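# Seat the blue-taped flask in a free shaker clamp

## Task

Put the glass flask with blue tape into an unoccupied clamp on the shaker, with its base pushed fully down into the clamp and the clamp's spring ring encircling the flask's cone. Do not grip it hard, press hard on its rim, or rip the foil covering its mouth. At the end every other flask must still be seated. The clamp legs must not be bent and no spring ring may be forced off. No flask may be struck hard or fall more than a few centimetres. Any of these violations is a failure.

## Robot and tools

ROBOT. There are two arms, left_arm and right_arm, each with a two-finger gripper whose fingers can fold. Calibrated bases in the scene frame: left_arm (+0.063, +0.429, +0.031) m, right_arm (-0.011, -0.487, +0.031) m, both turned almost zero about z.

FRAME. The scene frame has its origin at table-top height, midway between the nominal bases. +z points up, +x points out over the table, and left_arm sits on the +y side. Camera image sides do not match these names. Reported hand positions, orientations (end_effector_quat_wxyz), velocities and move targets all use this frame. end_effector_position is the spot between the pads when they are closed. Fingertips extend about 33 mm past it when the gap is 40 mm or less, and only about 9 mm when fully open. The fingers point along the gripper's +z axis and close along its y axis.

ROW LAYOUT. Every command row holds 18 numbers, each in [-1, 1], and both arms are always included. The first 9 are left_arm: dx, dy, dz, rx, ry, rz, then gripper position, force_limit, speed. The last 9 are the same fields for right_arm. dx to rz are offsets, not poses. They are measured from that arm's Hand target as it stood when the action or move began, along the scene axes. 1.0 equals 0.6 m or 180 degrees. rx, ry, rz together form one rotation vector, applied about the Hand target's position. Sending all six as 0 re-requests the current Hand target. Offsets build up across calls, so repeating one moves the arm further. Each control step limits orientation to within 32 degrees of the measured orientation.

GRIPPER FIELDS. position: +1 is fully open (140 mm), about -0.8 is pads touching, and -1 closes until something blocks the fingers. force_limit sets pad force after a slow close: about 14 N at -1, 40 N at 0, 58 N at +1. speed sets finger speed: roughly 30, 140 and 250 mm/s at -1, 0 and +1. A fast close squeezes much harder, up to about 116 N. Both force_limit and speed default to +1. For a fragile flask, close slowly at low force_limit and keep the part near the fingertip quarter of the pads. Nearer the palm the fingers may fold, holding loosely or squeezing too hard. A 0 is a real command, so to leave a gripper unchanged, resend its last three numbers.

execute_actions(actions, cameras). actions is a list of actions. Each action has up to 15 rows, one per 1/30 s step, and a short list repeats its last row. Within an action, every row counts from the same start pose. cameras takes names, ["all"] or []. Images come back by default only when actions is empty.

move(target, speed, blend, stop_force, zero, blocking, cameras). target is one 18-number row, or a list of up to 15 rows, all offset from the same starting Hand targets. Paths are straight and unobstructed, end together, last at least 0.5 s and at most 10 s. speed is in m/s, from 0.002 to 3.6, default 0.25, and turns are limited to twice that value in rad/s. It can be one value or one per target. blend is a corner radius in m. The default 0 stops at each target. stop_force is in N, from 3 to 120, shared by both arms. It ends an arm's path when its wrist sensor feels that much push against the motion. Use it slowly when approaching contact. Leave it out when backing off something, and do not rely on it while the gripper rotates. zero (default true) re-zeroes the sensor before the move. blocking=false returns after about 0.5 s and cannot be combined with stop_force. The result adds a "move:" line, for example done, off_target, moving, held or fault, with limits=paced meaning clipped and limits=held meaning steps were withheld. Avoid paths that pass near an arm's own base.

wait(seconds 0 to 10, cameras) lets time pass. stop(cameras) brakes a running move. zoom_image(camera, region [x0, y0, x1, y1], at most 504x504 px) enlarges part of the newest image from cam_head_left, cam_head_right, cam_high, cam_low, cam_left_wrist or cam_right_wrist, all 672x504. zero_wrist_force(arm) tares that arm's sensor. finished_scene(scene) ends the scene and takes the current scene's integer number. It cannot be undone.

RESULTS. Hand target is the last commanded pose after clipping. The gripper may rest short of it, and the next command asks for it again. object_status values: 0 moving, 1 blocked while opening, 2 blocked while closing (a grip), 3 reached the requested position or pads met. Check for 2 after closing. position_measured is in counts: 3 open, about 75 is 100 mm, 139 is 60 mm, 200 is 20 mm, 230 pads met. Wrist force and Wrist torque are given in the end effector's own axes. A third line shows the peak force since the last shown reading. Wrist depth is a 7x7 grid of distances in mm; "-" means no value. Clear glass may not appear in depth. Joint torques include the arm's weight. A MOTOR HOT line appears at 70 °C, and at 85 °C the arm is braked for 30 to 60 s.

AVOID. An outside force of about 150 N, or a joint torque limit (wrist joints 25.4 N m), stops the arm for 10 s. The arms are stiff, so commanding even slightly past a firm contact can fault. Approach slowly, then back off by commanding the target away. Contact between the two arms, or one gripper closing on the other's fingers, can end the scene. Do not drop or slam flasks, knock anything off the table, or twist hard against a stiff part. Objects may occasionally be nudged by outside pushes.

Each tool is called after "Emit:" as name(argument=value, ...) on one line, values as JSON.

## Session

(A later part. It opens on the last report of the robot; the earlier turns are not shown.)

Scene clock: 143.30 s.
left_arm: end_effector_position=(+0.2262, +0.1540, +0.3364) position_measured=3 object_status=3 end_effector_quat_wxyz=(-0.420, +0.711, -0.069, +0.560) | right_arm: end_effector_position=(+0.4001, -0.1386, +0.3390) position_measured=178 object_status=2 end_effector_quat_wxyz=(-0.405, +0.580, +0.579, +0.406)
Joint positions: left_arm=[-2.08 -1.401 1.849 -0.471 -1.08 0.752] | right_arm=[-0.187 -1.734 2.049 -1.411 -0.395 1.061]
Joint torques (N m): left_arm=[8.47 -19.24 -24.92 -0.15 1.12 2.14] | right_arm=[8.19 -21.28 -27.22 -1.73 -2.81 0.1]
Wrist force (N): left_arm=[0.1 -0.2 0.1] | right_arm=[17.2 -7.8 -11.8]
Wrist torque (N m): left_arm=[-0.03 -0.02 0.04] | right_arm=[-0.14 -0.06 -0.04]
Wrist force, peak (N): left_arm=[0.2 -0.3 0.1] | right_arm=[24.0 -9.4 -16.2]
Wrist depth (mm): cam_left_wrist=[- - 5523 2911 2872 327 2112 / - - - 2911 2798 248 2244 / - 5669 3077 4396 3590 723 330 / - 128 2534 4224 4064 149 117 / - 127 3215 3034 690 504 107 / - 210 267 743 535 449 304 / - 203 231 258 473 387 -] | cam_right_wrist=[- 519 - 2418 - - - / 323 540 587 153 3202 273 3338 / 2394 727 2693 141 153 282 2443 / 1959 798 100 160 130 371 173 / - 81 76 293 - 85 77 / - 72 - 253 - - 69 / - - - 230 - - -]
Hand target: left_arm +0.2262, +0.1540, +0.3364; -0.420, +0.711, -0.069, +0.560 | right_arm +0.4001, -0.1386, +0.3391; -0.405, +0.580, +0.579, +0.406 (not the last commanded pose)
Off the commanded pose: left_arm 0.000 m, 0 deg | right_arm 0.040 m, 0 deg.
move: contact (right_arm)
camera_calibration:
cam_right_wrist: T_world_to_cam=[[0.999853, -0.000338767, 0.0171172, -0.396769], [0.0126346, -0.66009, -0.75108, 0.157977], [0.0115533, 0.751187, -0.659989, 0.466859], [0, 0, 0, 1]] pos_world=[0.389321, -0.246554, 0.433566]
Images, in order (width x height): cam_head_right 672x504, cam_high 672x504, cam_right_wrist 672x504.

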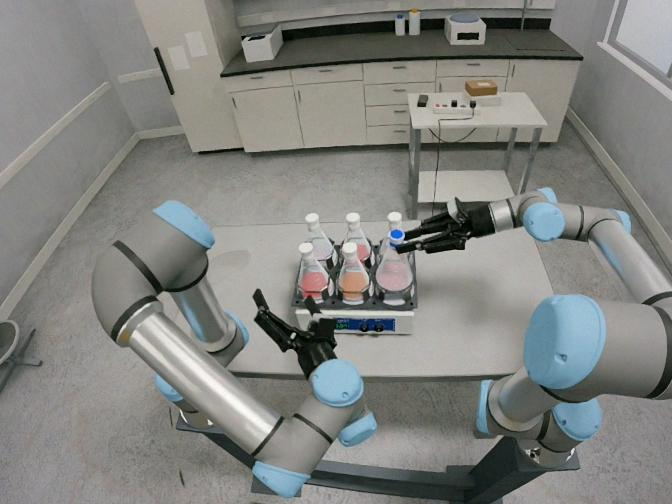

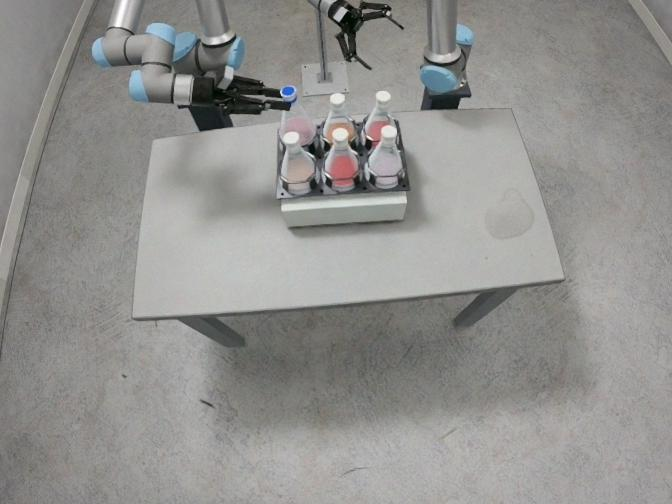

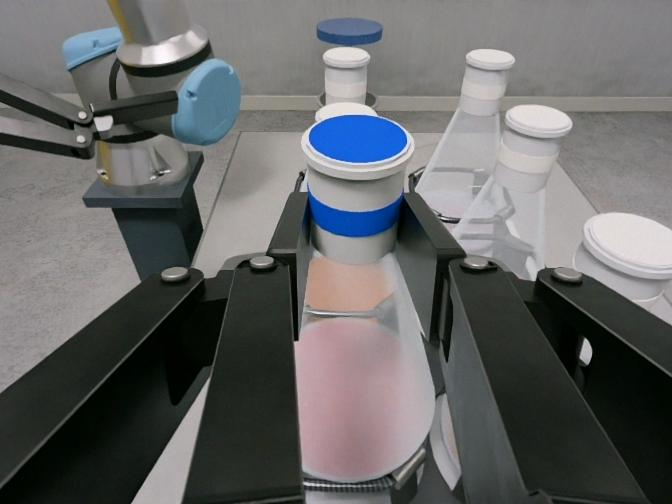

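Emit:
move(target=[[0,0,0,0,0,0,1,1,1,0,0,0.01,0,0,0,-1,-1,-1],[0,0,0,0,0,0,1,1,1,0,-0.0042,0.005,0,0,0,-1,-1,-1]], speed=0.03)

Emit:
move(target=[0,0,0,0,0,0,1,1,1,0,0,-0.08,0,0,0,-1,-1,-1], speed=0.01, stop_force=26, cameras=["cam_high","cam_head_right","cam_head_left","cam_right_wrist"])

Emit:
zoom_image(camera="cam_head_left", region=[350, 220, 430, 320])

Emit:
zoom_image(camera="cam_head_right", region=[350, 220, 430, 320])

Emit:
zoom_image(camera="cam_right_wrist", region=[270, 380, 500, 504])

Scene clock: 158.43 s.
left_arm: end_effector_position=(+0.2262, +0.1540, +0.3364) position_measured=3 object_status=3 end_effector_quat_wxyz=(-0.420, +0.711, -0.069, +0.560) | right_arm: end_effector_position=(+0.4000, -0.1412, +0.3419) position_measured=178 object_status=2 end_effector_quat_wxyz=(-0.405, +0.580, +0.579, +0.406) end_effector_velocity=(+0.001, +0.000, +0.001) end_effector_angular_velocity=(+0.000, +0.001, -0.002)
Joint positions: left_arm=[-2.08 -1.401 1.849 -0.471 -1.08 0.752] | right_arm=[-0.193 -1.737 2.04 -1.385 -0.398 1.046]
Joint velocities: left_arm=[within noise] | right_arm=[0.001 -0.001 -0.002 -0.002 0.001 0.006]
Joint torques (N m): left_arm=[7.46 -19.91 -25.13 -0.32 1.09 1.96] | right_arm=[7.9 -9.11 -32.05 -3.46 3.61 1.85]
Wrist force (N): left_arm=[0.0 0.1 0.1] | right_arm=[-2.4 -2.3 1.6]
Wrist torque (N m): left_arm=[0.02 0.00 0.03] | right_arm=[-0.26 -0.30 0.02]
Wrist force, peak (N): left_arm=[0.2 0.3 0.0] | right_arm=[17.3 -7.9 -11.7]
Wrist depth (mm): cam_left_wrist=[3531 3264 - 2872 2872 323 2154 / - 2911 - 3215 2798 248 2316 / - - - 4224 3264 718 330 / - 127 3474 3917 - 139 118 / - 119 3419 3264 661 519 107 / - 210 265 2316 554 451 304 / - 204 229 257 473 389 -] | cam_right_wrist=[2495 520 - 2079 - - - / 323 558 570 155 374 279 3246 / 2257 720 901 141 151 288 2443 / 1942 823 101 159 130 395 176 / - 81 76 283 - 85 77 / - 72 - 267 - - 69 / - - - 229 - - -]
Hand target: left_arm +0.2262, +0.1540, +0.3364; -0.420, +0.711, -0.069, +0.560 | right_arm +0.4001, -0.1411, +0.3421; -0.405, +0.580, +0.579, +0.406
Off the commanded pose: left_arm 0.000 m, 0 deg | right_arm 0.000 m, 0 deg.
move: done

Scene clock: 159.63 s.
left_arm: end_effector_position=(+0.2262, +0.1540, +0.3364) position_measured=3 object_status=3 end_effector_quat_wxyz=(-0.420, +0.711, -0.069, +0.560) | right_arm: end_effector_position=(+0.4002, -0.1411, +0.3403) position_measured=178 object_status=2 end_effector_quat_wxyz=(-0.405, +0.579, +0.579, +0.406)
Joint positions: left_arm=[-2.08 -1.401 1.849 -0.471 -1.08 0.752] | right_arm=[-0.193 -1.735 2.044 -1.391 -0.397 1.047]
Joint torques (N m): left_arm=[7.42 -20.76 -24.45 -0.37 1.14 2.11] | right_arm=[-6.4 -22.18 -27.77 -2.06 -3.96 -0.76]
Wrist force (N): left_arm=[-0.2 -0.1 0.0] | right_arm=[19.5 -6.6 -1.3]
Wrist torque (N m): left_arm=[-0.01 0.04 0.03] | right_arm=[-0.09 0.10 -0.03]
Wrist force, peak (N): left_arm=[0.0 0.2 -0.2] | right_arm=[27.4 -8.3 -2.5]
Wrist depth (mm): cam_left_wrist=[- - - 2834 2762 324 2013 / - - - 2951 2911 246 2154 / - 2693 - 5254 3419 753 329 / - 127 3779 4308 3989 149 117 / - 119 - 3419 669 524 107 / - 210 264 699 560 446 305 / - 203 231 259 474 392 -] | cam_right_wrist=[- 514 - 2174 - 3000 - / 321 546 595 275 3038 280 2821 / 2346 727 2116 141 149 282 2521 / 1991 793 99 156 130 382 175 / - 81 76 287 - 85 77 / - 72 - 248 - - 69 / - - - 229 - - -]
Hand target: left_arm +0.2262, +0.1540, +0.3364; -0.420, +0.711, -0.069, +0.560 | right_arm +0.4002, -0.1411, +0.3403; -0.405, +0.579, +0.579, +0.406 (not the last commanded pose)
Off the commanded pose: left_arm 0.000 m, 0 deg | right_arm 0.046 m, 0 deg.
move: contact (right_arm)
camera_calibration:
cam_right_wrist: T_world_to_cam=[[0.999849, -0.000504457, 0.017389, -0.396947], [0.0127327, -0.659881, -0.751263, 0.157254], [0.0118536, 0.75137, -0.659774, 0.469439], [0, 0, 0, 1]] pos_world=[0.38932, -0.249154, 0.434766]
Images, in order (width x height): cam_head_left 672x504, cam_head_right 672x504, cam_high 672x504, cam_right_wrist 672x504.

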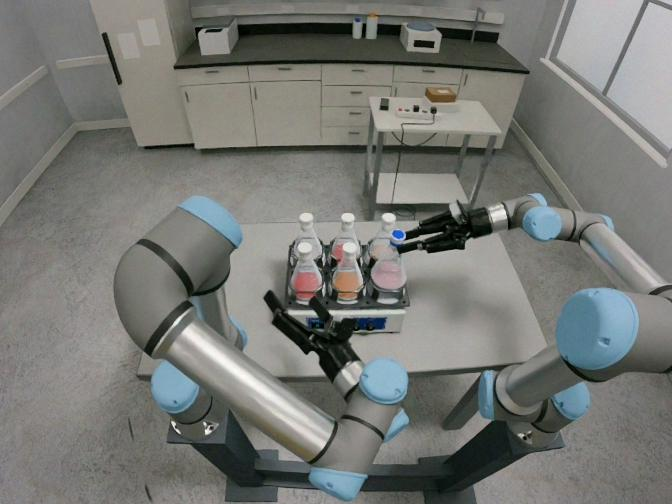

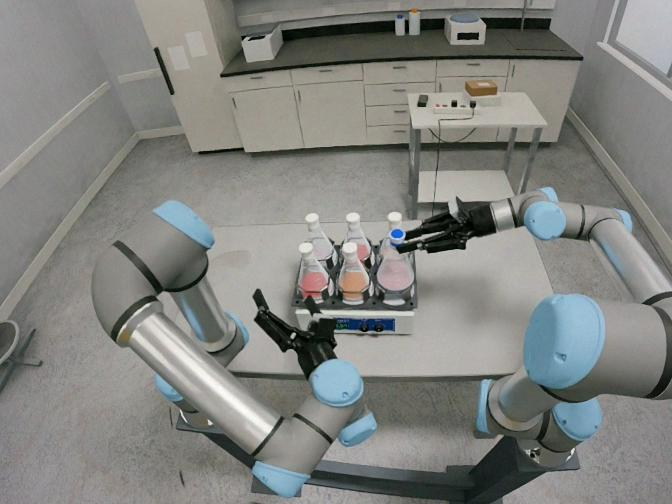

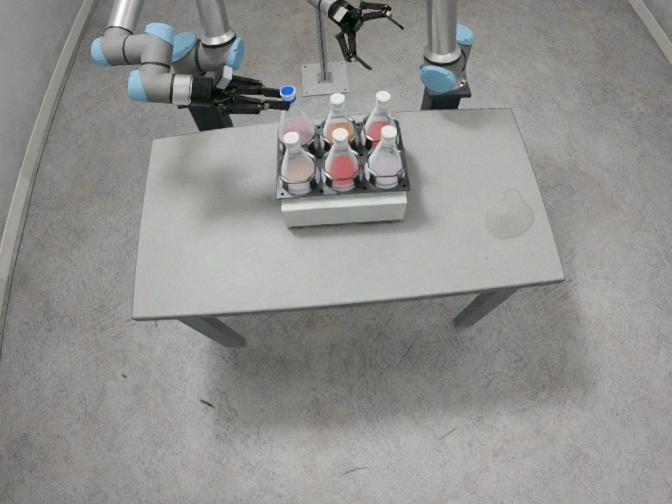

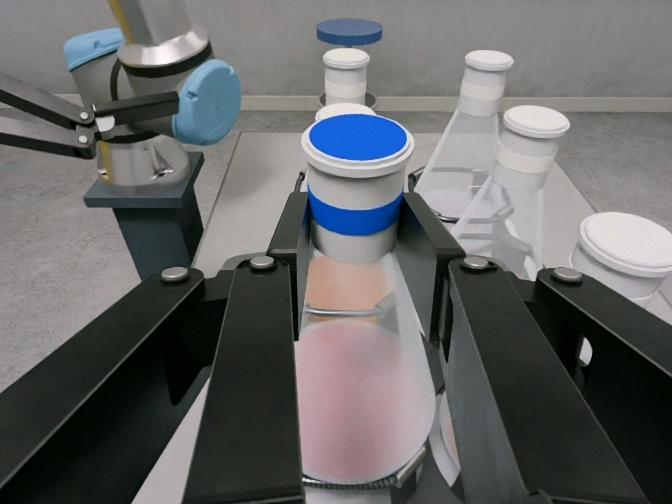

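Scaled by 5.040 from the camera's 672x504 image, which has a finer 960x720 frame.

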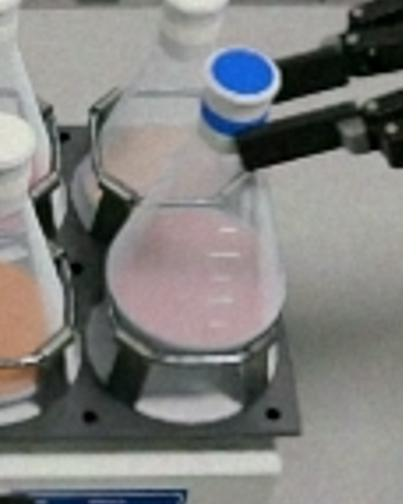

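Scaled by 5.040 from the camera's 672x504 image, which has a finer 960x720 frame.

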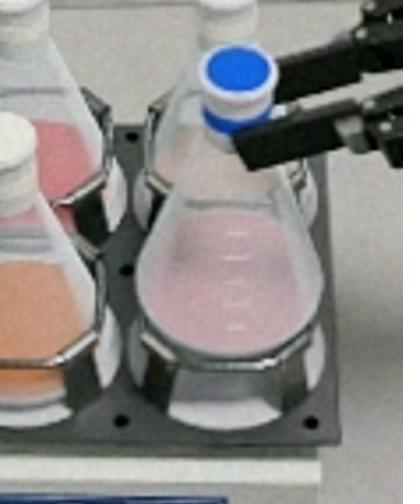

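Scaled by 2.191 from the camera's 672x504 image, which has a finer 960x720 frame.

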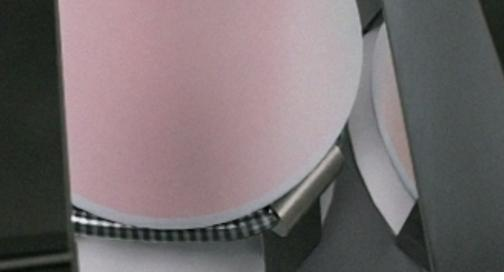

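Emit:
move(target=[[0,0,0,0,0,0,1,1,1,0,0,0.008,0,0,0,-1,-1,-1],[0,0,0,0,0,0,1,1,1,-0.0018,0.0018,0.003,0,0,0,-1,-1,-1]], speed=0.03)

Emit:
move(target=[0,0,0,0,0,0,1,1,1,0,0,-0.08,0,0,0,-1,-1,-1], speed=0.01, stop_force=32, cameras=["cam_high","cam_head_right","cam_low","cam_right_wrist"])

Emit:
zoom_image(camera="cam_head_right", region=[350, 220, 430, 320])

Scene clock: 168.20 s.
left_arm: end_effector_position=(+0.2262, +0.1540, +0.3364) position_measured=3 object_status=3 end_effector_quat_wxyz=(-0.420, +0.711, -0.069, +0.560) | right_arm: end_effector_position=(+0.3991, -0.1400, +0.3420) position_measured=178 object_status=2 end_effector_quat_wxyz=(-0.405, +0.580, +0.579, +0.406) end_effector_velocity=(+0.000, +0.000, +0.001) end_effector_angular_velocity=(+0.001, +0.003, +0.000)
Joint positions: left_arm=[-2.08 -1.401 1.849 -0.471 -1.08 0.752] | right_arm=[-0.191 -1.739 2.044 -1.391 -0.396 1.052]
Joint velocities: left_arm=[within noise] | right_arm=[0 0.001 -0.004 0.006 0 0]
Joint torques (N m): left_arm=[7.96 -20.35 -24.67 -0.22 1.04 2.24] | right_arm=[9.16 -30.03 -34.91 -0.55 3.2 0.26]
Wrist force (N): left_arm=[0.0 -0.2 -0.2] | right_arm=[-2.4 -2.2 1.7]
Wrist torque (N m): left_arm=[-0.04 -0.01 0.04] | right_arm=[-0.23 -0.30 -0.04]
Wrist force, peak (N): left_arm=[0.2 0.2 -0.1] | right_arm=[19.8 -6.8 -1.2]
Wrist depth (mm): cam_left_wrist=[- 4064 - 2992 3034 2091 2071 / 3077 4308 - 3474 2951 249 2133 / - - 3168 - 3168 422 331 / - 127 - 3590 872 149 117 / - 127 - 3651 653 536 106 / - 210 266 2534 536 446 305 / - 205 230 258 456 411 -] | cam_right_wrist=[3078 516 2756 2548 - - - / 322 544 595 278 3202 349 3202 / 2279 710 - 140 155 495 2443 / 2025 814 100 161 130 394 174 / - 81 76 344 - 85 77 / - 72 - - - - 69 / - - - 231 - - -]
Hand target: left_arm +0.2262, +0.1540, +0.3364; -0.420, +0.711, -0.069, +0.560 | right_arm +0.3991, -0.1400, +0.3421; -0.405, +0.579, +0.579, +0.406
Off the commanded pose: left_arm 0.000 m, 0 deg | right_arm 0.000 m, 0 deg.
move: done

Scene clock: 169.77 s.
left_arm: end_effector_position=(+0.2262, +0.1540, +0.3364) position_measured=3 object_status=3 end_effector_quat_wxyz=(-0.420, +0.711, -0.069, +0.560) | right_arm: end_effector_position=(+0.3991, -0.1400, +0.3366) position_measured=178 object_status=2 end_effector_quat_wxyz=(-0.405, +0.579, +0.579, +0.406)
Joint positions: left_arm=[-2.08 -1.401 1.849 -0.471 -1.08 0.752] | right_arm=[-0.191 -1.735 2.055 -1.407 -0.396 1.051]
Joint torques (N m): left_arm=[7.18 -20.95 -25.39 -0.19 1.12 2.12] | right_arm=[3.98 -22.1 -27.96 -1.75 -3.92 -1.5]
Wrist force (N): left_arm=[0.0 0.0 0.0] | right_arm=[19.7 -7.9 -4.8]
Wrist torque (N m): left_arm=[0.00 0.01 0.04] | right_arm=[-0.02 0.08 0.19]
Wrist force, peak (N): left_arm=[-0.3 -0.3 -0.1] | right_arm=[29.1 -11.2 -9.7]
Wrist depth (mm): cam_left_wrist=[2595 - - 2911 2762 324 1906 / 3989 5523 - 3122 2992 246 2267 / 2951 3168 3714 4308 3314 720 328 / - 127 - 3989 876 149 124 / - 118 - 3168 - 520 107 / - 210 262 695 558 447 304 / - 203 231 259 486 391 -] | cam_right_wrist=[- 514 - 2025 - - - / 321 547 588 266 3160 268 3038 / 2279 716 837 141 155 278 2418 / 1975 806 101 161 127 354 172 / - 80 76 314 - 85 76 / - 72 - - - - 69 / - - - 230 - - -]
Hand target: left_arm +0.2262, +0.1540, +0.3364; -0.420, +0.711, -0.069, +0.560 | right_arm +0.3991, -0.1400, +0.3366; -0.405, +0.579, +0.579, +0.406 (not the last commanded pose)
Off the commanded pose: left_arm 0.000 m, 0 deg | right_arm 0.042 m, 0 deg.
move: contact (right_arm)
camera_calibration:
cam_right_wrist: T_world_to_cam=[[0.999845, -0.000592338, 0.0175953, -0.39589], [0.0128315, -0.659777, -0.751352, 0.155165], [0.012054, 0.751462, -0.659667, 0.466017], [0, 0, 0, 1]] pos_world=[0.38822, -0.248054, 0.430965]
Images, in order (width x height): cam_head_right 672x504, cam_high 672x504, cam_low 672x504, cam_right_wrist 672x504.

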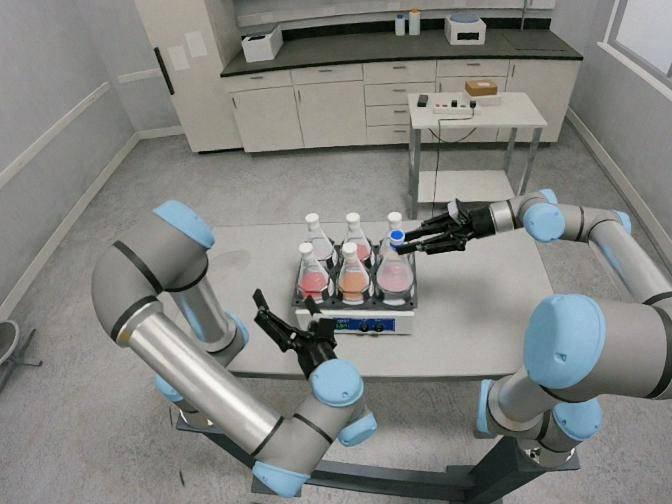

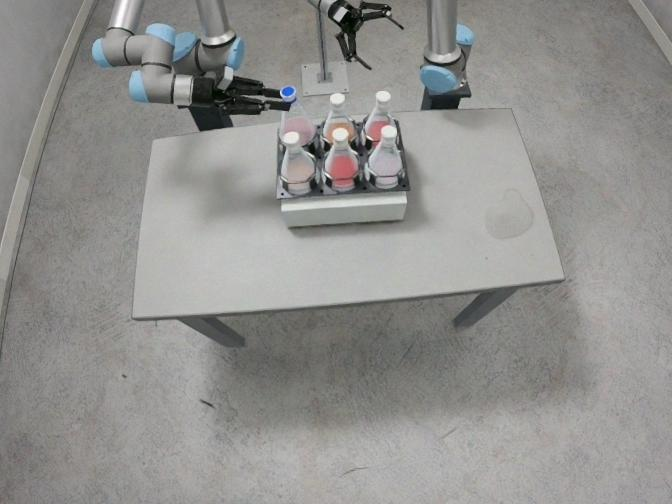

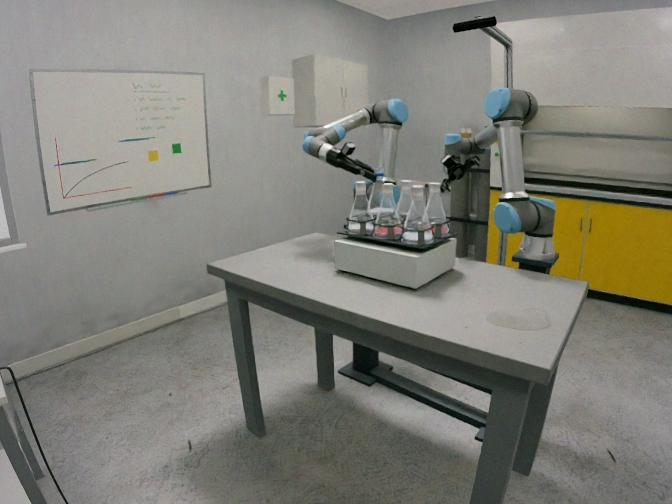

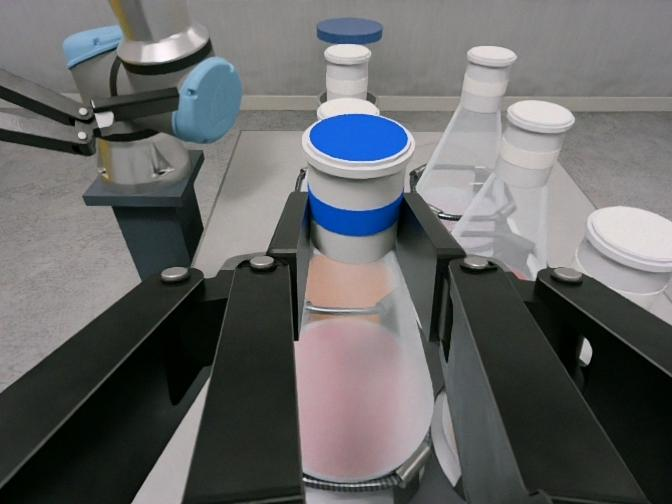

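Scaled by 5.040 from the camera's 672x504 image, which has a finer 960x720 frame.

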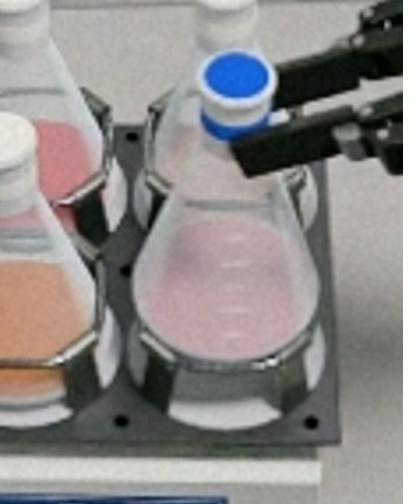

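Emit:
move(target=[0,0,0,0,0,0,1,1,1,-0.002,0,-0.075,0,0,0,-1,-1,-1], speed=0.01, stop_force=18, cameras=["cam_high","cam_head_right","cam_right_wrist"])

Emit:
zoom_image(camera="cam_head_right", region=[350, 220, 430, 320])

Scene clock: 173.63 s.
left_arm: end_effector_position=(+0.2262, +0.1540, +0.3364) position_measured=3 object_status=3 end_effector_quat_wxyz=(-0.420, +0.711, -0.069, +0.560) | right_arm: end_effector_position=(+0.3991, -0.1400, +0.3356) position_measured=178 object_status=2 end_effector_quat_wxyz=(-0.405, +0.579, +0.579, +0.407)
Joint positions: left_arm=[-2.08 -1.401 1.849 -0.471 -1.08 0.752] | right_arm=[-0.191 -1.734 2.057 -1.41 -0.396 1.051]
Joint torques (N m): left_arm=[7.68 -20.24 -24.87 -0.3 1.07 2.27] | right_arm=[-10.41 -17.69 -22.37 -3.25 -5.75 -0.5]
Wrist force (N): left_arm=[0.0 0.0 0.0] | right_arm=[29.0 -10.7 -8.8]
Wrist torque (N m): left_arm=[0.01 -0.01 0.03] | right_arm=[0.02 0.19 0.31]
Wrist force, peak (N): left_arm=[-0.4 0.2 0.2] | right_arm=[39.8 -14.1 -15.1]
Wrist depth (mm): cam_left_wrist=[2595 - - 2872 2951 327 2071 / - - - 3531 2762 247 2133 / - 3531 3474 4787 3215 432 332 / - 127 3590 4488 2872 149 118 / - 119 3651 3419 686 509 107 / - 209 267 699 539 450 304 / - 203 231 258 493 390 -] | cam_right_wrist=[- 519 - 2279 - - - / 319 551 608 264 3822 265 2756 / 2469 710 798 140 404 411 2495 / 1959 1730 100 160 127 385 171 / - 80 76 289 - 85 76 / - 72 - 254 - - 69 / - - - 229 - - -]
Hand target: left_arm +0.2262, +0.1540, +0.3364; -0.420, +0.711, -0.069, +0.560 | right_arm +0.3991, -0.1400, +0.3356; -0.405, +0.579, +0.579, +0.407 (not the last commanded pose)
Off the commanded pose: left_arm 0.000 m, 0 deg | right_arm 0.044 m, 0 deg.
move: contact (right_arm)
camera_calibration:
cam_right_wrist: T_world_to_cam=[[0.999835, -0.000632195, 0.0181595, -0.39612], [0.013229, -0.659781, -0.751342, 0.154253], [0.0124563, 0.751458, -0.659663, 0.465198], [0, 0, 0, 1]] pos_world=[0.388219, -0.248054, 0.429964]
Images, in order (width x height): cam_head_right 672x504, cam_high 672x504, cam_right_wrist 672x504.

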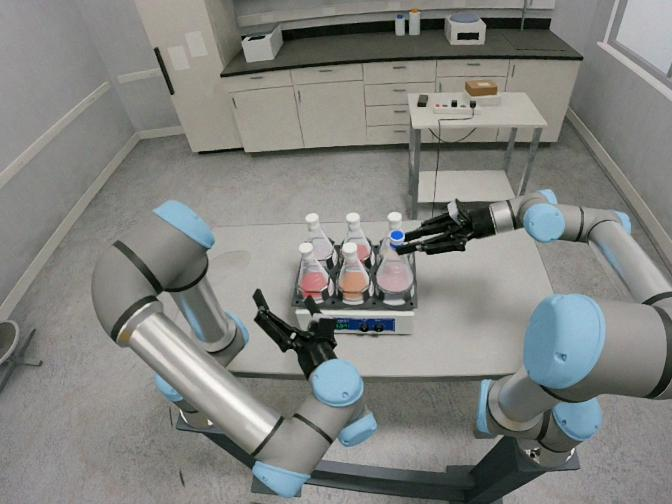

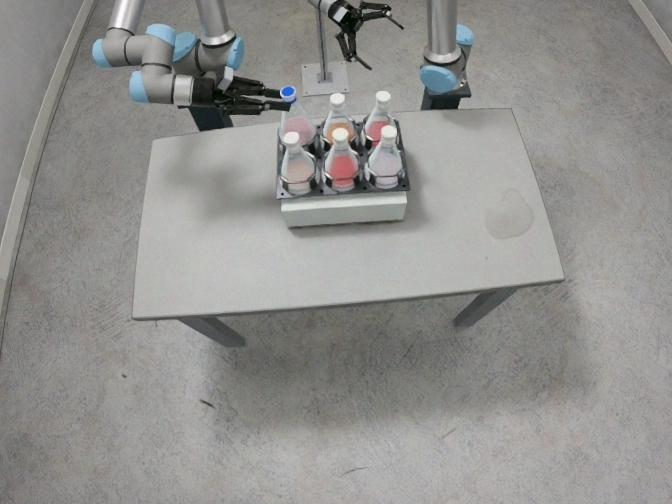

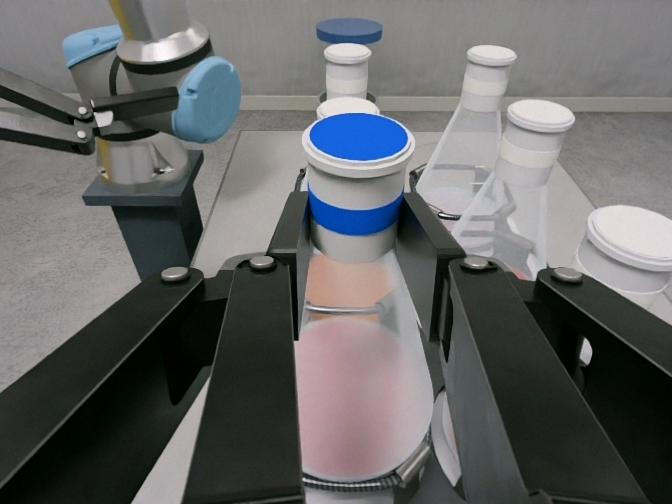

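Scaled by 5.040 from the camera's 672x504 image, which has a finer 960x720 frame.

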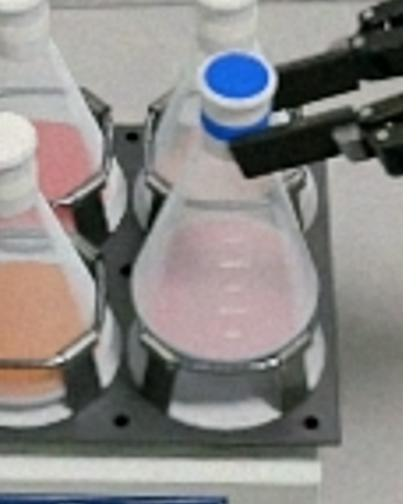

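Emit:
move(target=[[0,0,0,0,0,0,1,1,1,0,0,0.013,0,0,0,-1,-1,-1],[0,0,0,0,0,0,1,1,1,-0.0028,0,0.008,0,0,0,-1,-1,-1]], speed=0.03)

Emit:
move(target=[0,0,0,0,0,0,1,1,1,0,0,-0.08,0,0,0,-1,-1,-1], speed=0.01, stop_force=38, cameras=["cam_head_left","cam_head_right","cam_right_wrist"])

Emit:
zoom_image(camera="cam_head_right", region=[350, 220, 430, 320])

Emit:
zoom_image(camera="cam_right_wrist", region=[270, 380, 500, 504])

Scene clock: 178.80 s.
left_arm: end_effector_position=(+0.2262, +0.1540, +0.3364) position_measured=3 object_status=3 end_effector_quat_wxyz=(-0.420, +0.711, -0.069, +0.560) | right_arm: end_effector_position=(+0.3974, -0.1400, +0.3403) position_measured=178 object_status=2 end_effector_quat_wxyz=(-0.405, +0.579, +0.579, +0.407)
Joint positions: left_arm=[-2.08 -1.401 1.849 -0.471 -1.08 0.752] | right_arm=[-0.192 -1.743 2.051 -1.394 -0.397 1.049]
Joint torques (N m): left_arm=[6.43 -20.25 -24.73 -0.23 1.07 2.26] | right_arm=[-9.2 -21.48 -36.05 -0.58 1.27 1.41]
Wrist force (N): left_arm=[0.1 0.0 0.0] | right_arm=[-2.4 -2.2 1.7]
Wrist torque (N m): left_arm=[0.00 -0.01 0.04] | right_arm=[-0.22 -0.30 0.05]
Wrist force, peak (N): left_arm=[-0.3 -0.1 0.2] | right_arm=[29.4 -10.7 -8.9]
Wrist depth (mm): cam_left_wrist=[- 4142 - 2834 2911 328 2133 / - - - 2911 2798 250 2112 / - - 2911 3917 3419 761 326 / - 127 - 4396 825 149 117 / - 118 - 3651 675 492 106 / - 209 265 667 560 444 305 / - 203 231 259 460 389 -] | cam_right_wrist=[- 517 - 2443 - 3202 - / 319 540 603 271 3246 274 3160 / 2215 714 2724 141 151 277 2418 / 1975 817 100 160 130 377 176 / - 81 76 314 - 85 77 / - 72 - 253 - - 69 / - - - 229 - - -]
Hand target: left_arm +0.2262, +0.1540, +0.3364; -0.420, +0.711, -0.069, +0.560 | right_arm +0.3974, -0.1400, +0.3404; -0.405, +0.579, +0.579, +0.407
Off the commanded pose: left_arm 0.000 m, 0 deg | right_arm 0.000 m, 0 deg.
move: done

Scene clock: 180.33 s.
left_arm: end_effector_position=(+0.2262, +0.1540, +0.3364) position_measured=3 object_status=3 end_effector_quat_wxyz=(-0.420, +0.711, -0.069, +0.560) | right_arm: end_effector_position=(+0.3975, -0.1400, +0.3353) position_measured=178 object_status=2 end_effector_quat_wxyz=(-0.405, +0.579, +0.579, +0.407)
Joint positions: left_arm=[-2.08 -1.401 1.849 -0.471 -1.08 0.752] | right_arm=[-0.192 -1.738 2.061 -1.408 -0.396 1.049]
Joint torques (N m): left_arm=[6.69 -20.74 -24.04 -0.26 0.99 2.12] | right_arm=[-7.83 -19.34 -20.76 -1.67 -6.05 -0.04]
Wrist force (N): left_arm=[0.1 0.1 -0.1] | right_arm=[26.2 -3.9 -11.4]
Wrist torque (N m): left_arm=[0.02 -0.01 0.04] | right_arm=[-0.25 0.10 0.12]
Wrist force, peak (N): left_arm=[0.0 -0.3 -0.1] | right_arm=[34.7 -6.6 -17.6]
Wrist depth (mm): cam_left_wrist=[2992 - - 2872 2911 323 2052 / - 5009 2693 3314 2951 250 2154 / - - - 3714 3779 426 330 / - 127 - 4308 876 150 118 / - 119 2693 3714 - 509 107 / - 210 285 659 573 443 303 / - 203 231 259 470 388 -] | cam_right_wrist=[- 519 - 2301 2756 - - / 317 556 594 264 2724 267 2926 / 2521 714 2469 141 157 405 2323 / 1942 795 101 161 128 387 171 / - 80 76 292 - 85 76 / - 72 - 260 - - 69 / - - - 224 - - -]
Hand target: left_arm +0.2262, +0.1540, +0.3364; -0.420, +0.711, -0.069, +0.560 | right_arm +0.3975, -0.1400, +0.3353; -0.405, +0.579, +0.579, +0.407 (not the last commanded pose)
Off the commanded pose: left_arm 0.000 m, 0 deg | right_arm 0.043 m, 0 deg.
move: contact (right_arm)
camera_calibration:
cam_right_wrist: T_world_to_cam=[[0.999831, -0.000720517, 0.0183654, -0.394525], [0.0133273, -0.659677, -0.751431, 0.154151], [0.0126567, 0.751549, -0.659555, 0.464986], [0, 0, 0, 1]] pos_world=[0.386519, -0.248054, 0.429763]
Images, in order (width x height): cam_head_left 672x504, cam_head_right 672x504, cam_right_wrist 672x504.

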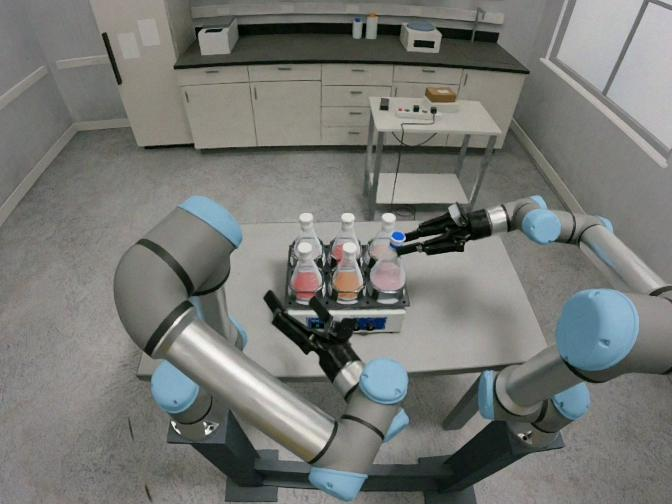

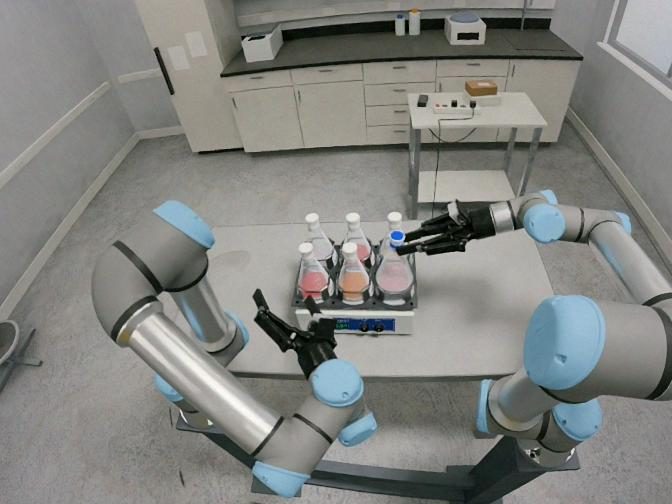

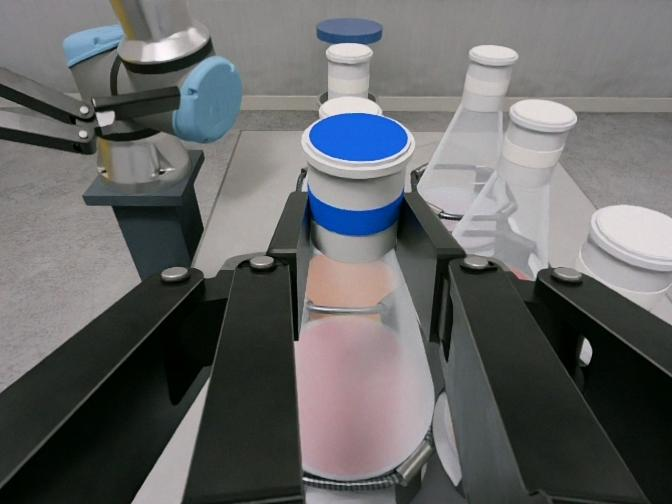

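Scaled by 5.040 from the camera's 672x504 image, which has a finer 960x720 frame.

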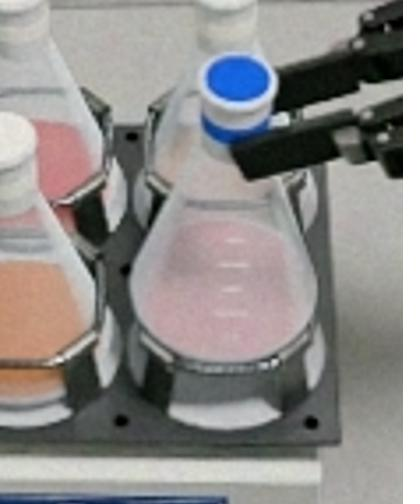

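Scaled by 2.191 from the camera's 672x504 image, which has a finer 960x720 frame.

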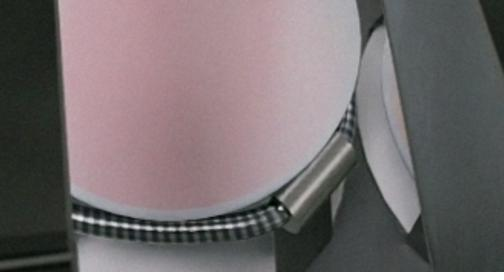

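Emit:
move(target=[[0,0,0,0,0,0,1,1,1,0.018,0,-0.0017,0,0.0222,0,-1,-1,-1],[0,0,0,0,0,0,1,1,1,-0.018,0,-0.004,0,-0.0222,0,-1,-1,-1],[0,0,0,0,0,0,1,1,1,0,0,-0.006,0,0,0,-1,-1,-1]], speed=0.02, cameras=["cam_head_left","cam_head_right","cam_right_wrist"])

Emit:
zoom_image(camera="cam_head_right", region=[350, 220, 430, 320])

Emit:
zoom_image(camera="cam_right_wrist", region=[270, 380, 500, 504])

Scene clock: 190.90 s.
left_arm: end_effector_position=(+0.2262, +0.1540, +0.3364) position_measured=3 object_status=3 end_effector_quat_wxyz=(-0.420, +0.711, -0.069, +0.560) | right_arm: end_effector_position=(+0.3873, -0.1396, +0.3339) position_measured=178 object_status=2 end_effector_quat_wxyz=(-0.385, +0.564, +0.592, +0.428) end_effector_velocity=(+0.003, +0.000, +0.000) end_effector_angular_velocity=(+0.002, +0.014, -0.002)
Joint positions: left_arm=[-2.08 -1.401 1.849 -0.471 -1.08 0.752] | right_arm=[-0.201 -1.786 2.114 -1.446 -0.385 1.011]
Joint velocities: left_arm=[within noise] | right_arm=[0.001 0.01 -0.008 0.005 0.001 0.008]
Joint torques (N m): left_arm=[7.06 -20.57 -24.34 -0.37 0.77 2.23] | right_arm=[8.31 10.26 -16.49 1.73 -8.23 1.62]
Wrist force (N): left_arm=[0.0 -0.1 -0.2] | right_arm=[35.3 6.4 -23.1]
Wrist torque (N m): left_arm=[-0.03 0.00 0.04] | right_arm=[-0.42 0.19 0.26]
Wrist force, peak (N): left_arm=[0.0 -0.3 -0.2] | right_arm=[39.4 -1.3 -30.1]
Wrist depth (mm): cam_left_wrist=[2951 - - 2798 2911 321 2052 / - - 2221 3264 2872 245 385 / - 2762 - 4396 3215 748 334 / - 127 - 3847 3531 149 118 / - 119 - 3264 673 541 106 / - 210 265 733 555 459 303 / - 204 231 258 471 393 -] | cam_right_wrist=[555 511 - 2576 2301 2962 - / 309 562 898 263 2604 342 3762 / 2116 703 - 140 161 280 2693 / 1866 798 99 160 131 112 181 / - 80 76 281 - 85 76 / - 73 - 248 - - 69 / - - - 230 - - -]
Hand target: left_arm +0.2262, +0.1540, +0.3364; -0.420, +0.711, -0.069, +0.560 | right_arm +0.3871, -0.1400, +0.3329; -0.385, +0.565, +0.592, +0.426 (not the last commanded pose)
Off the commanded pose: left_arm 0.000 m, 0 deg | right_arm 0.010 m, 4 deg.
move: unfinished (the simulator was too slow to fit another step into this call; the move has ended); path passed 2 of 3 targets
camera_calibration:
cam_right_wrist: T_world_to_cam=[[0.996037, -0.00269022, 0.088896, -0.406679], [0.0652323, -0.657314, -0.750788, 0.133434], [0.0604524, 0.753612, -0.654534, 0.443954], [0, 0, 0, 1]] pos_world=[0.369525, -0.247955, 0.426916]
Images, in order (width x height): cam_head_left 672x504, cam_head_right 672x504, cam_right_wrist 672x504.

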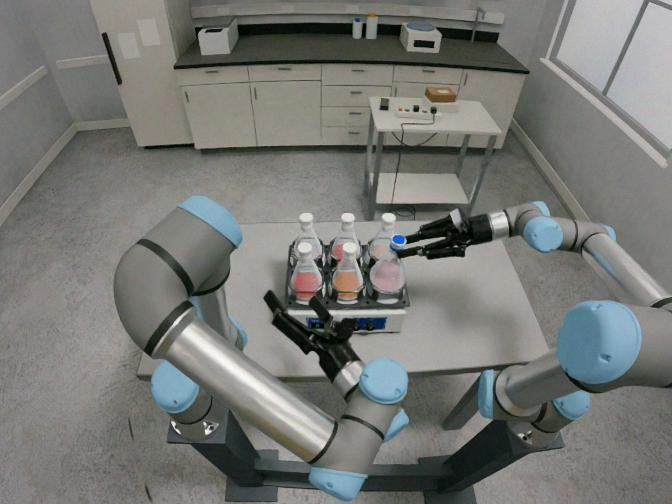

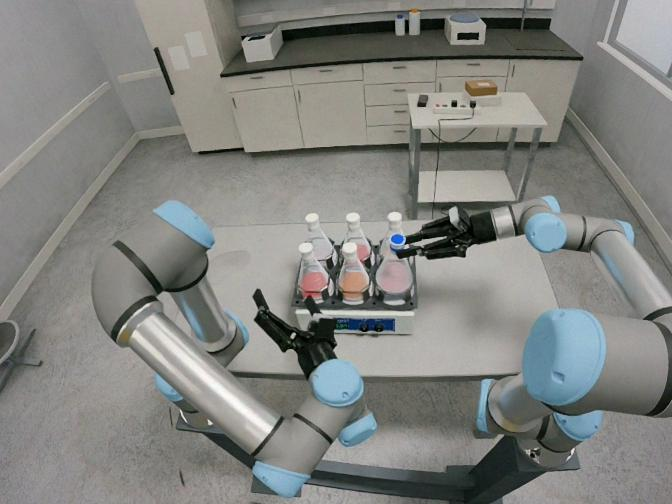

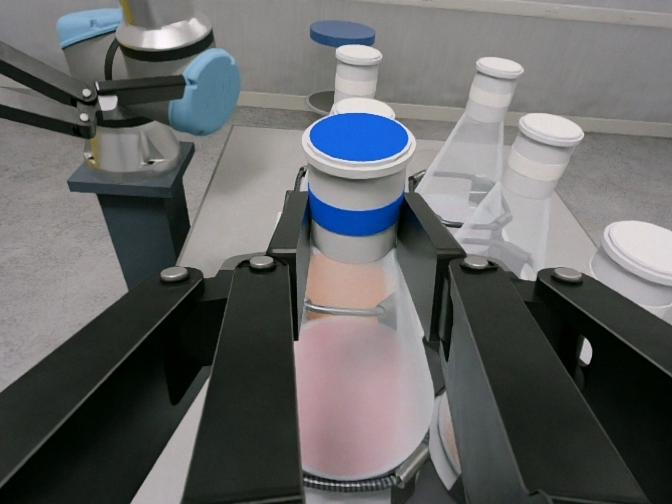

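Scaled by 5.040 from the camera's 672x504 image, which has a finer 960x720 frame.

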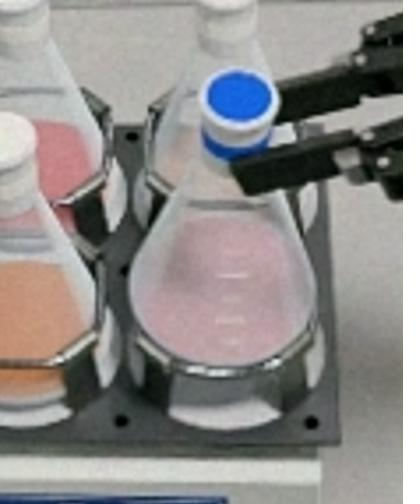

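Scaled by 2.191 from the camera's 672x504 image, which has a finer 960x720 frame.

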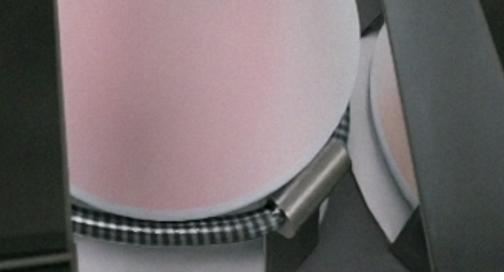

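Emit:
move(target=[[0,0,0,0,0,0,1,1,1,0.018,0,0.008,0,0.0222,0,-1,-1,-1],[0,0,0,0,0,0,1,1,1,0.018,-0.0038,0.008,0,0.0222,0,-1,-1,-1]], speed=0.05)

Emit:
move(target=[0,0,0,0,0,0,1,1,1,0,0,-0.08,0,0,0,-1,-1,-1], speed=0.01, stop_force=42, cameras=["cam_head_left","cam_head_right","cam_right_wrist"])

Emit:
zoom_image(camera="cam_head_right", region=[350, 220, 430, 320])

Emit:
zoom_image(camera="cam_right_wrist", region=[270, 100, 500, 504])

Scene clock: 197.77 s.
left_arm: end_effector_position=(+0.2262, +0.1540, +0.3364) position_measured=3 object_status=3 end_effector_quat_wxyz=(-0.420, +0.711, -0.069, +0.560) | right_arm: end_effector_position=(+0.3979, -0.1423, +0.3377) position_measured=178 object_status=2 end_effector_quat_wxyz=(-0.405, +0.580, +0.578, +0.406) end_effector_velocity=(+0.001, +0.000, +0.002) end_effector_angular_velocity=(+0.000, -0.003, -0.002)
Joint positions: left_arm=[-2.08 -1.401 1.849 -0.471 -1.08 0.752] | right_arm=[-0.197 -1.739 2.052 -1.385 -0.4 1.037]
Joint velocities: left_arm=[within noise] | right_arm=[0.001 -0.001 -0.002 -0.006 0.001 0.006]
Joint torques (N m): left_arm=[7.16 -20.75 -24.71 -0.23 0.82 2.17] | right_arm=[8.93 -24.54 -26.84 -3.7 1.79 1.92]
Wrist force (N): left_arm=[0.0 -0.1 -0.1] | right_arm=[5.4 -3.2 0.5]
Wrist torque (N m): left_arm=[-0.01 -0.01 0.04] | right_arm=[-0.24 -0.06 -0.09]
Wrist force, peak (N): left_arm=[0.2 0.0 -0.4] | right_arm=[35.9 0.4 -24.6]
Wrist depth (mm): cam_left_wrist=[- 4308 - 2872 2762 324 2112 / - - 2911 3314 2798 251 2244 / 2693 - 2341 5254 3264 713 330 / - 127 4308 - - 139 118 / - 119 - 3590 - 523 106 / - 210 260 2564 539 449 304 / - 203 231 259 471 393 -] | cam_right_wrist=[- 517 - 2174 2788 - - / 321 549 601 266 2821 269 2633 / 2443 710 2257 140 162 286 2346 / 1942 840 99 160 115 375 173 / - 80 76 321 - 85 77 / - 72 - 253 - - 69 / - - - 231 - - -]
Hand target: left_arm +0.2262, +0.1540, +0.3364; -0.420, +0.711, -0.069, +0.560 | right_arm +0.3979, -0.1422, +0.3377; -0.405, +0.580, +0.578, +0.406
Off the commanded pose: left_arm 0.000 m, 0 deg | right_arm 0.000 m, 0 deg.
move: done

Scene clock: 199.07 s.
left_arm: end_effector_position=(+0.2262, +0.1540, +0.3364) position_measured=3 object_status=3 end_effector_quat_wxyz=(-0.420, +0.711, -0.069, +0.560) | right_arm: end_effector_position=(+0.3980, -0.1422, +0.3351) position_measured=178 object_status=2 end_effector_quat_wxyz=(-0.405, +0.580, +0.578, +0.406)
Joint positions: left_arm=[-2.08 -1.401 1.849 -0.471 -1.08 0.752] | right_arm=[-0.197 -1.737 2.057 -1.394 -0.399 1.038]
Joint torques (N m): left_arm=[6.94 -21.13 -24.38 -0.32 0.8 2.3] | right_arm=[5.55 -15.01 -18.75 0.02 -6.51 0.5]
Wrist force (N): left_arm=[-0.2 -0.2 0.0] | right_arm=[34.1 -9.7 -23.4]
Wrist torque (N m): left_arm=[-0.05 0.04 0.04] | right_arm=[-0.48 0.20 -0.41]
Wrist force, peak (N): left_arm=[0.2 -0.1 -0.3] | right_arm=[43.2 -12.9 -29.3]
Wrist depth (mm): cam_left_wrist=[- - 4396 2693 2834 327 2052 / - 3034 - 2951 2992 250 2133 / - 2951 - 4308 3314 748 328 / - 127 3651 4308 876 149 118 / - 127 - 3034 753 544 106 / - 210 266 697 557 426 307 / - 204 230 258 472 392 -] | cam_right_wrist=[- 512 - 1975 3038 - - / 321 541 601 264 3038 267 2604 / 2301 699 823 139 160 281 2443 / 1942 820 100 157 131 376 173 / - 80 76 288 114 85 76 / - 72 - 253 - - 67 / - - - 236 - - -]
Hand target: left_arm +0.2262, +0.1540, +0.3364; -0.420, +0.711, -0.069, +0.560 | right_arm +0.3980, -0.1422, +0.3351; -0.405, +0.580, +0.578, +0.406 (not the last commanded pose)
Off the commanded pose: left_arm 0.000 m, 0 deg | right_arm 0.045 m, 0 deg.
move: contact (right_arm)
camera_calibration:
cam_right_wrist: T_world_to_cam=[[0.999863, -0.00102072, 0.0165013, -0.39451], [0.0117334, -0.659349, -0.751746, 0.153236], [0.0116474, 0.751837, -0.659247, 0.466839], [0, 0, 0, 1]] pos_world=[0.387221, -0.250354, 0.429466]
Images, in order (width x height): cam_head_left 672x504, cam_head_right 672x504, cam_right_wrist 672x504.

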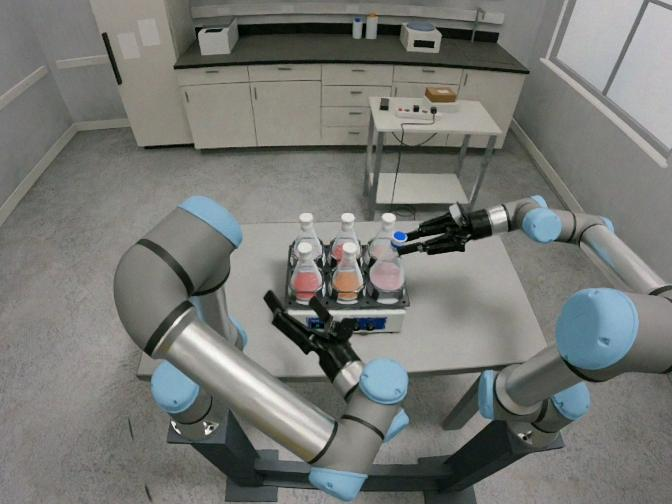

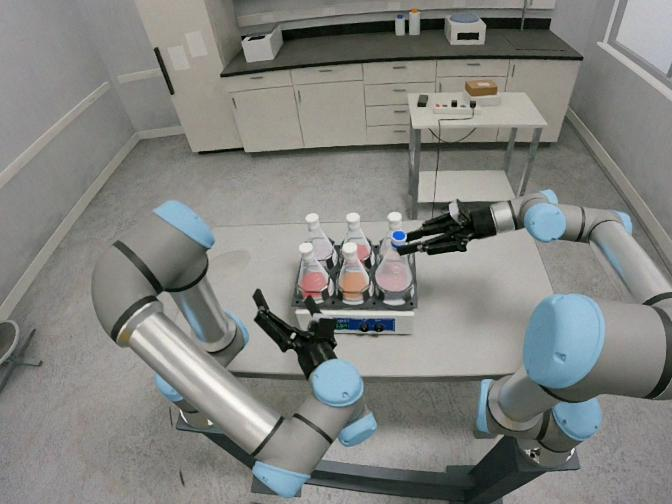

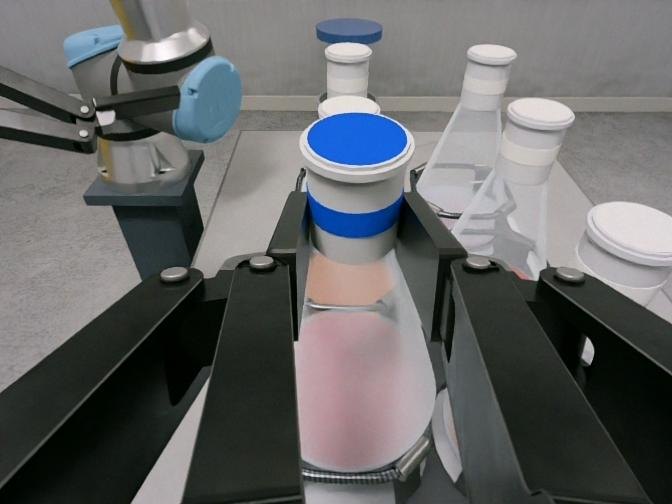

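Scaled by 5.040 from the camera's 672x504 image, which has a finer 960x720 frame.

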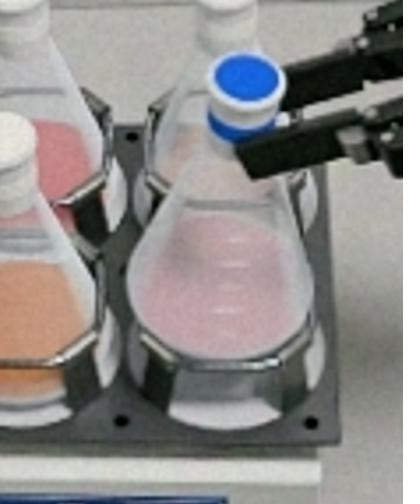

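Scaled by 1.248 from the camera's 672x504 image, which has a finer 960x720 frame.

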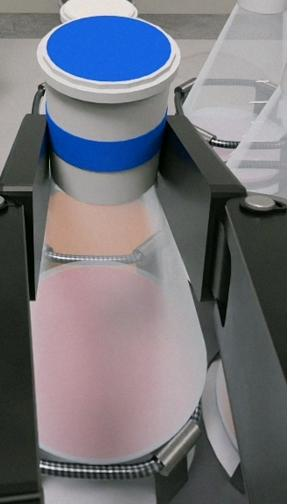

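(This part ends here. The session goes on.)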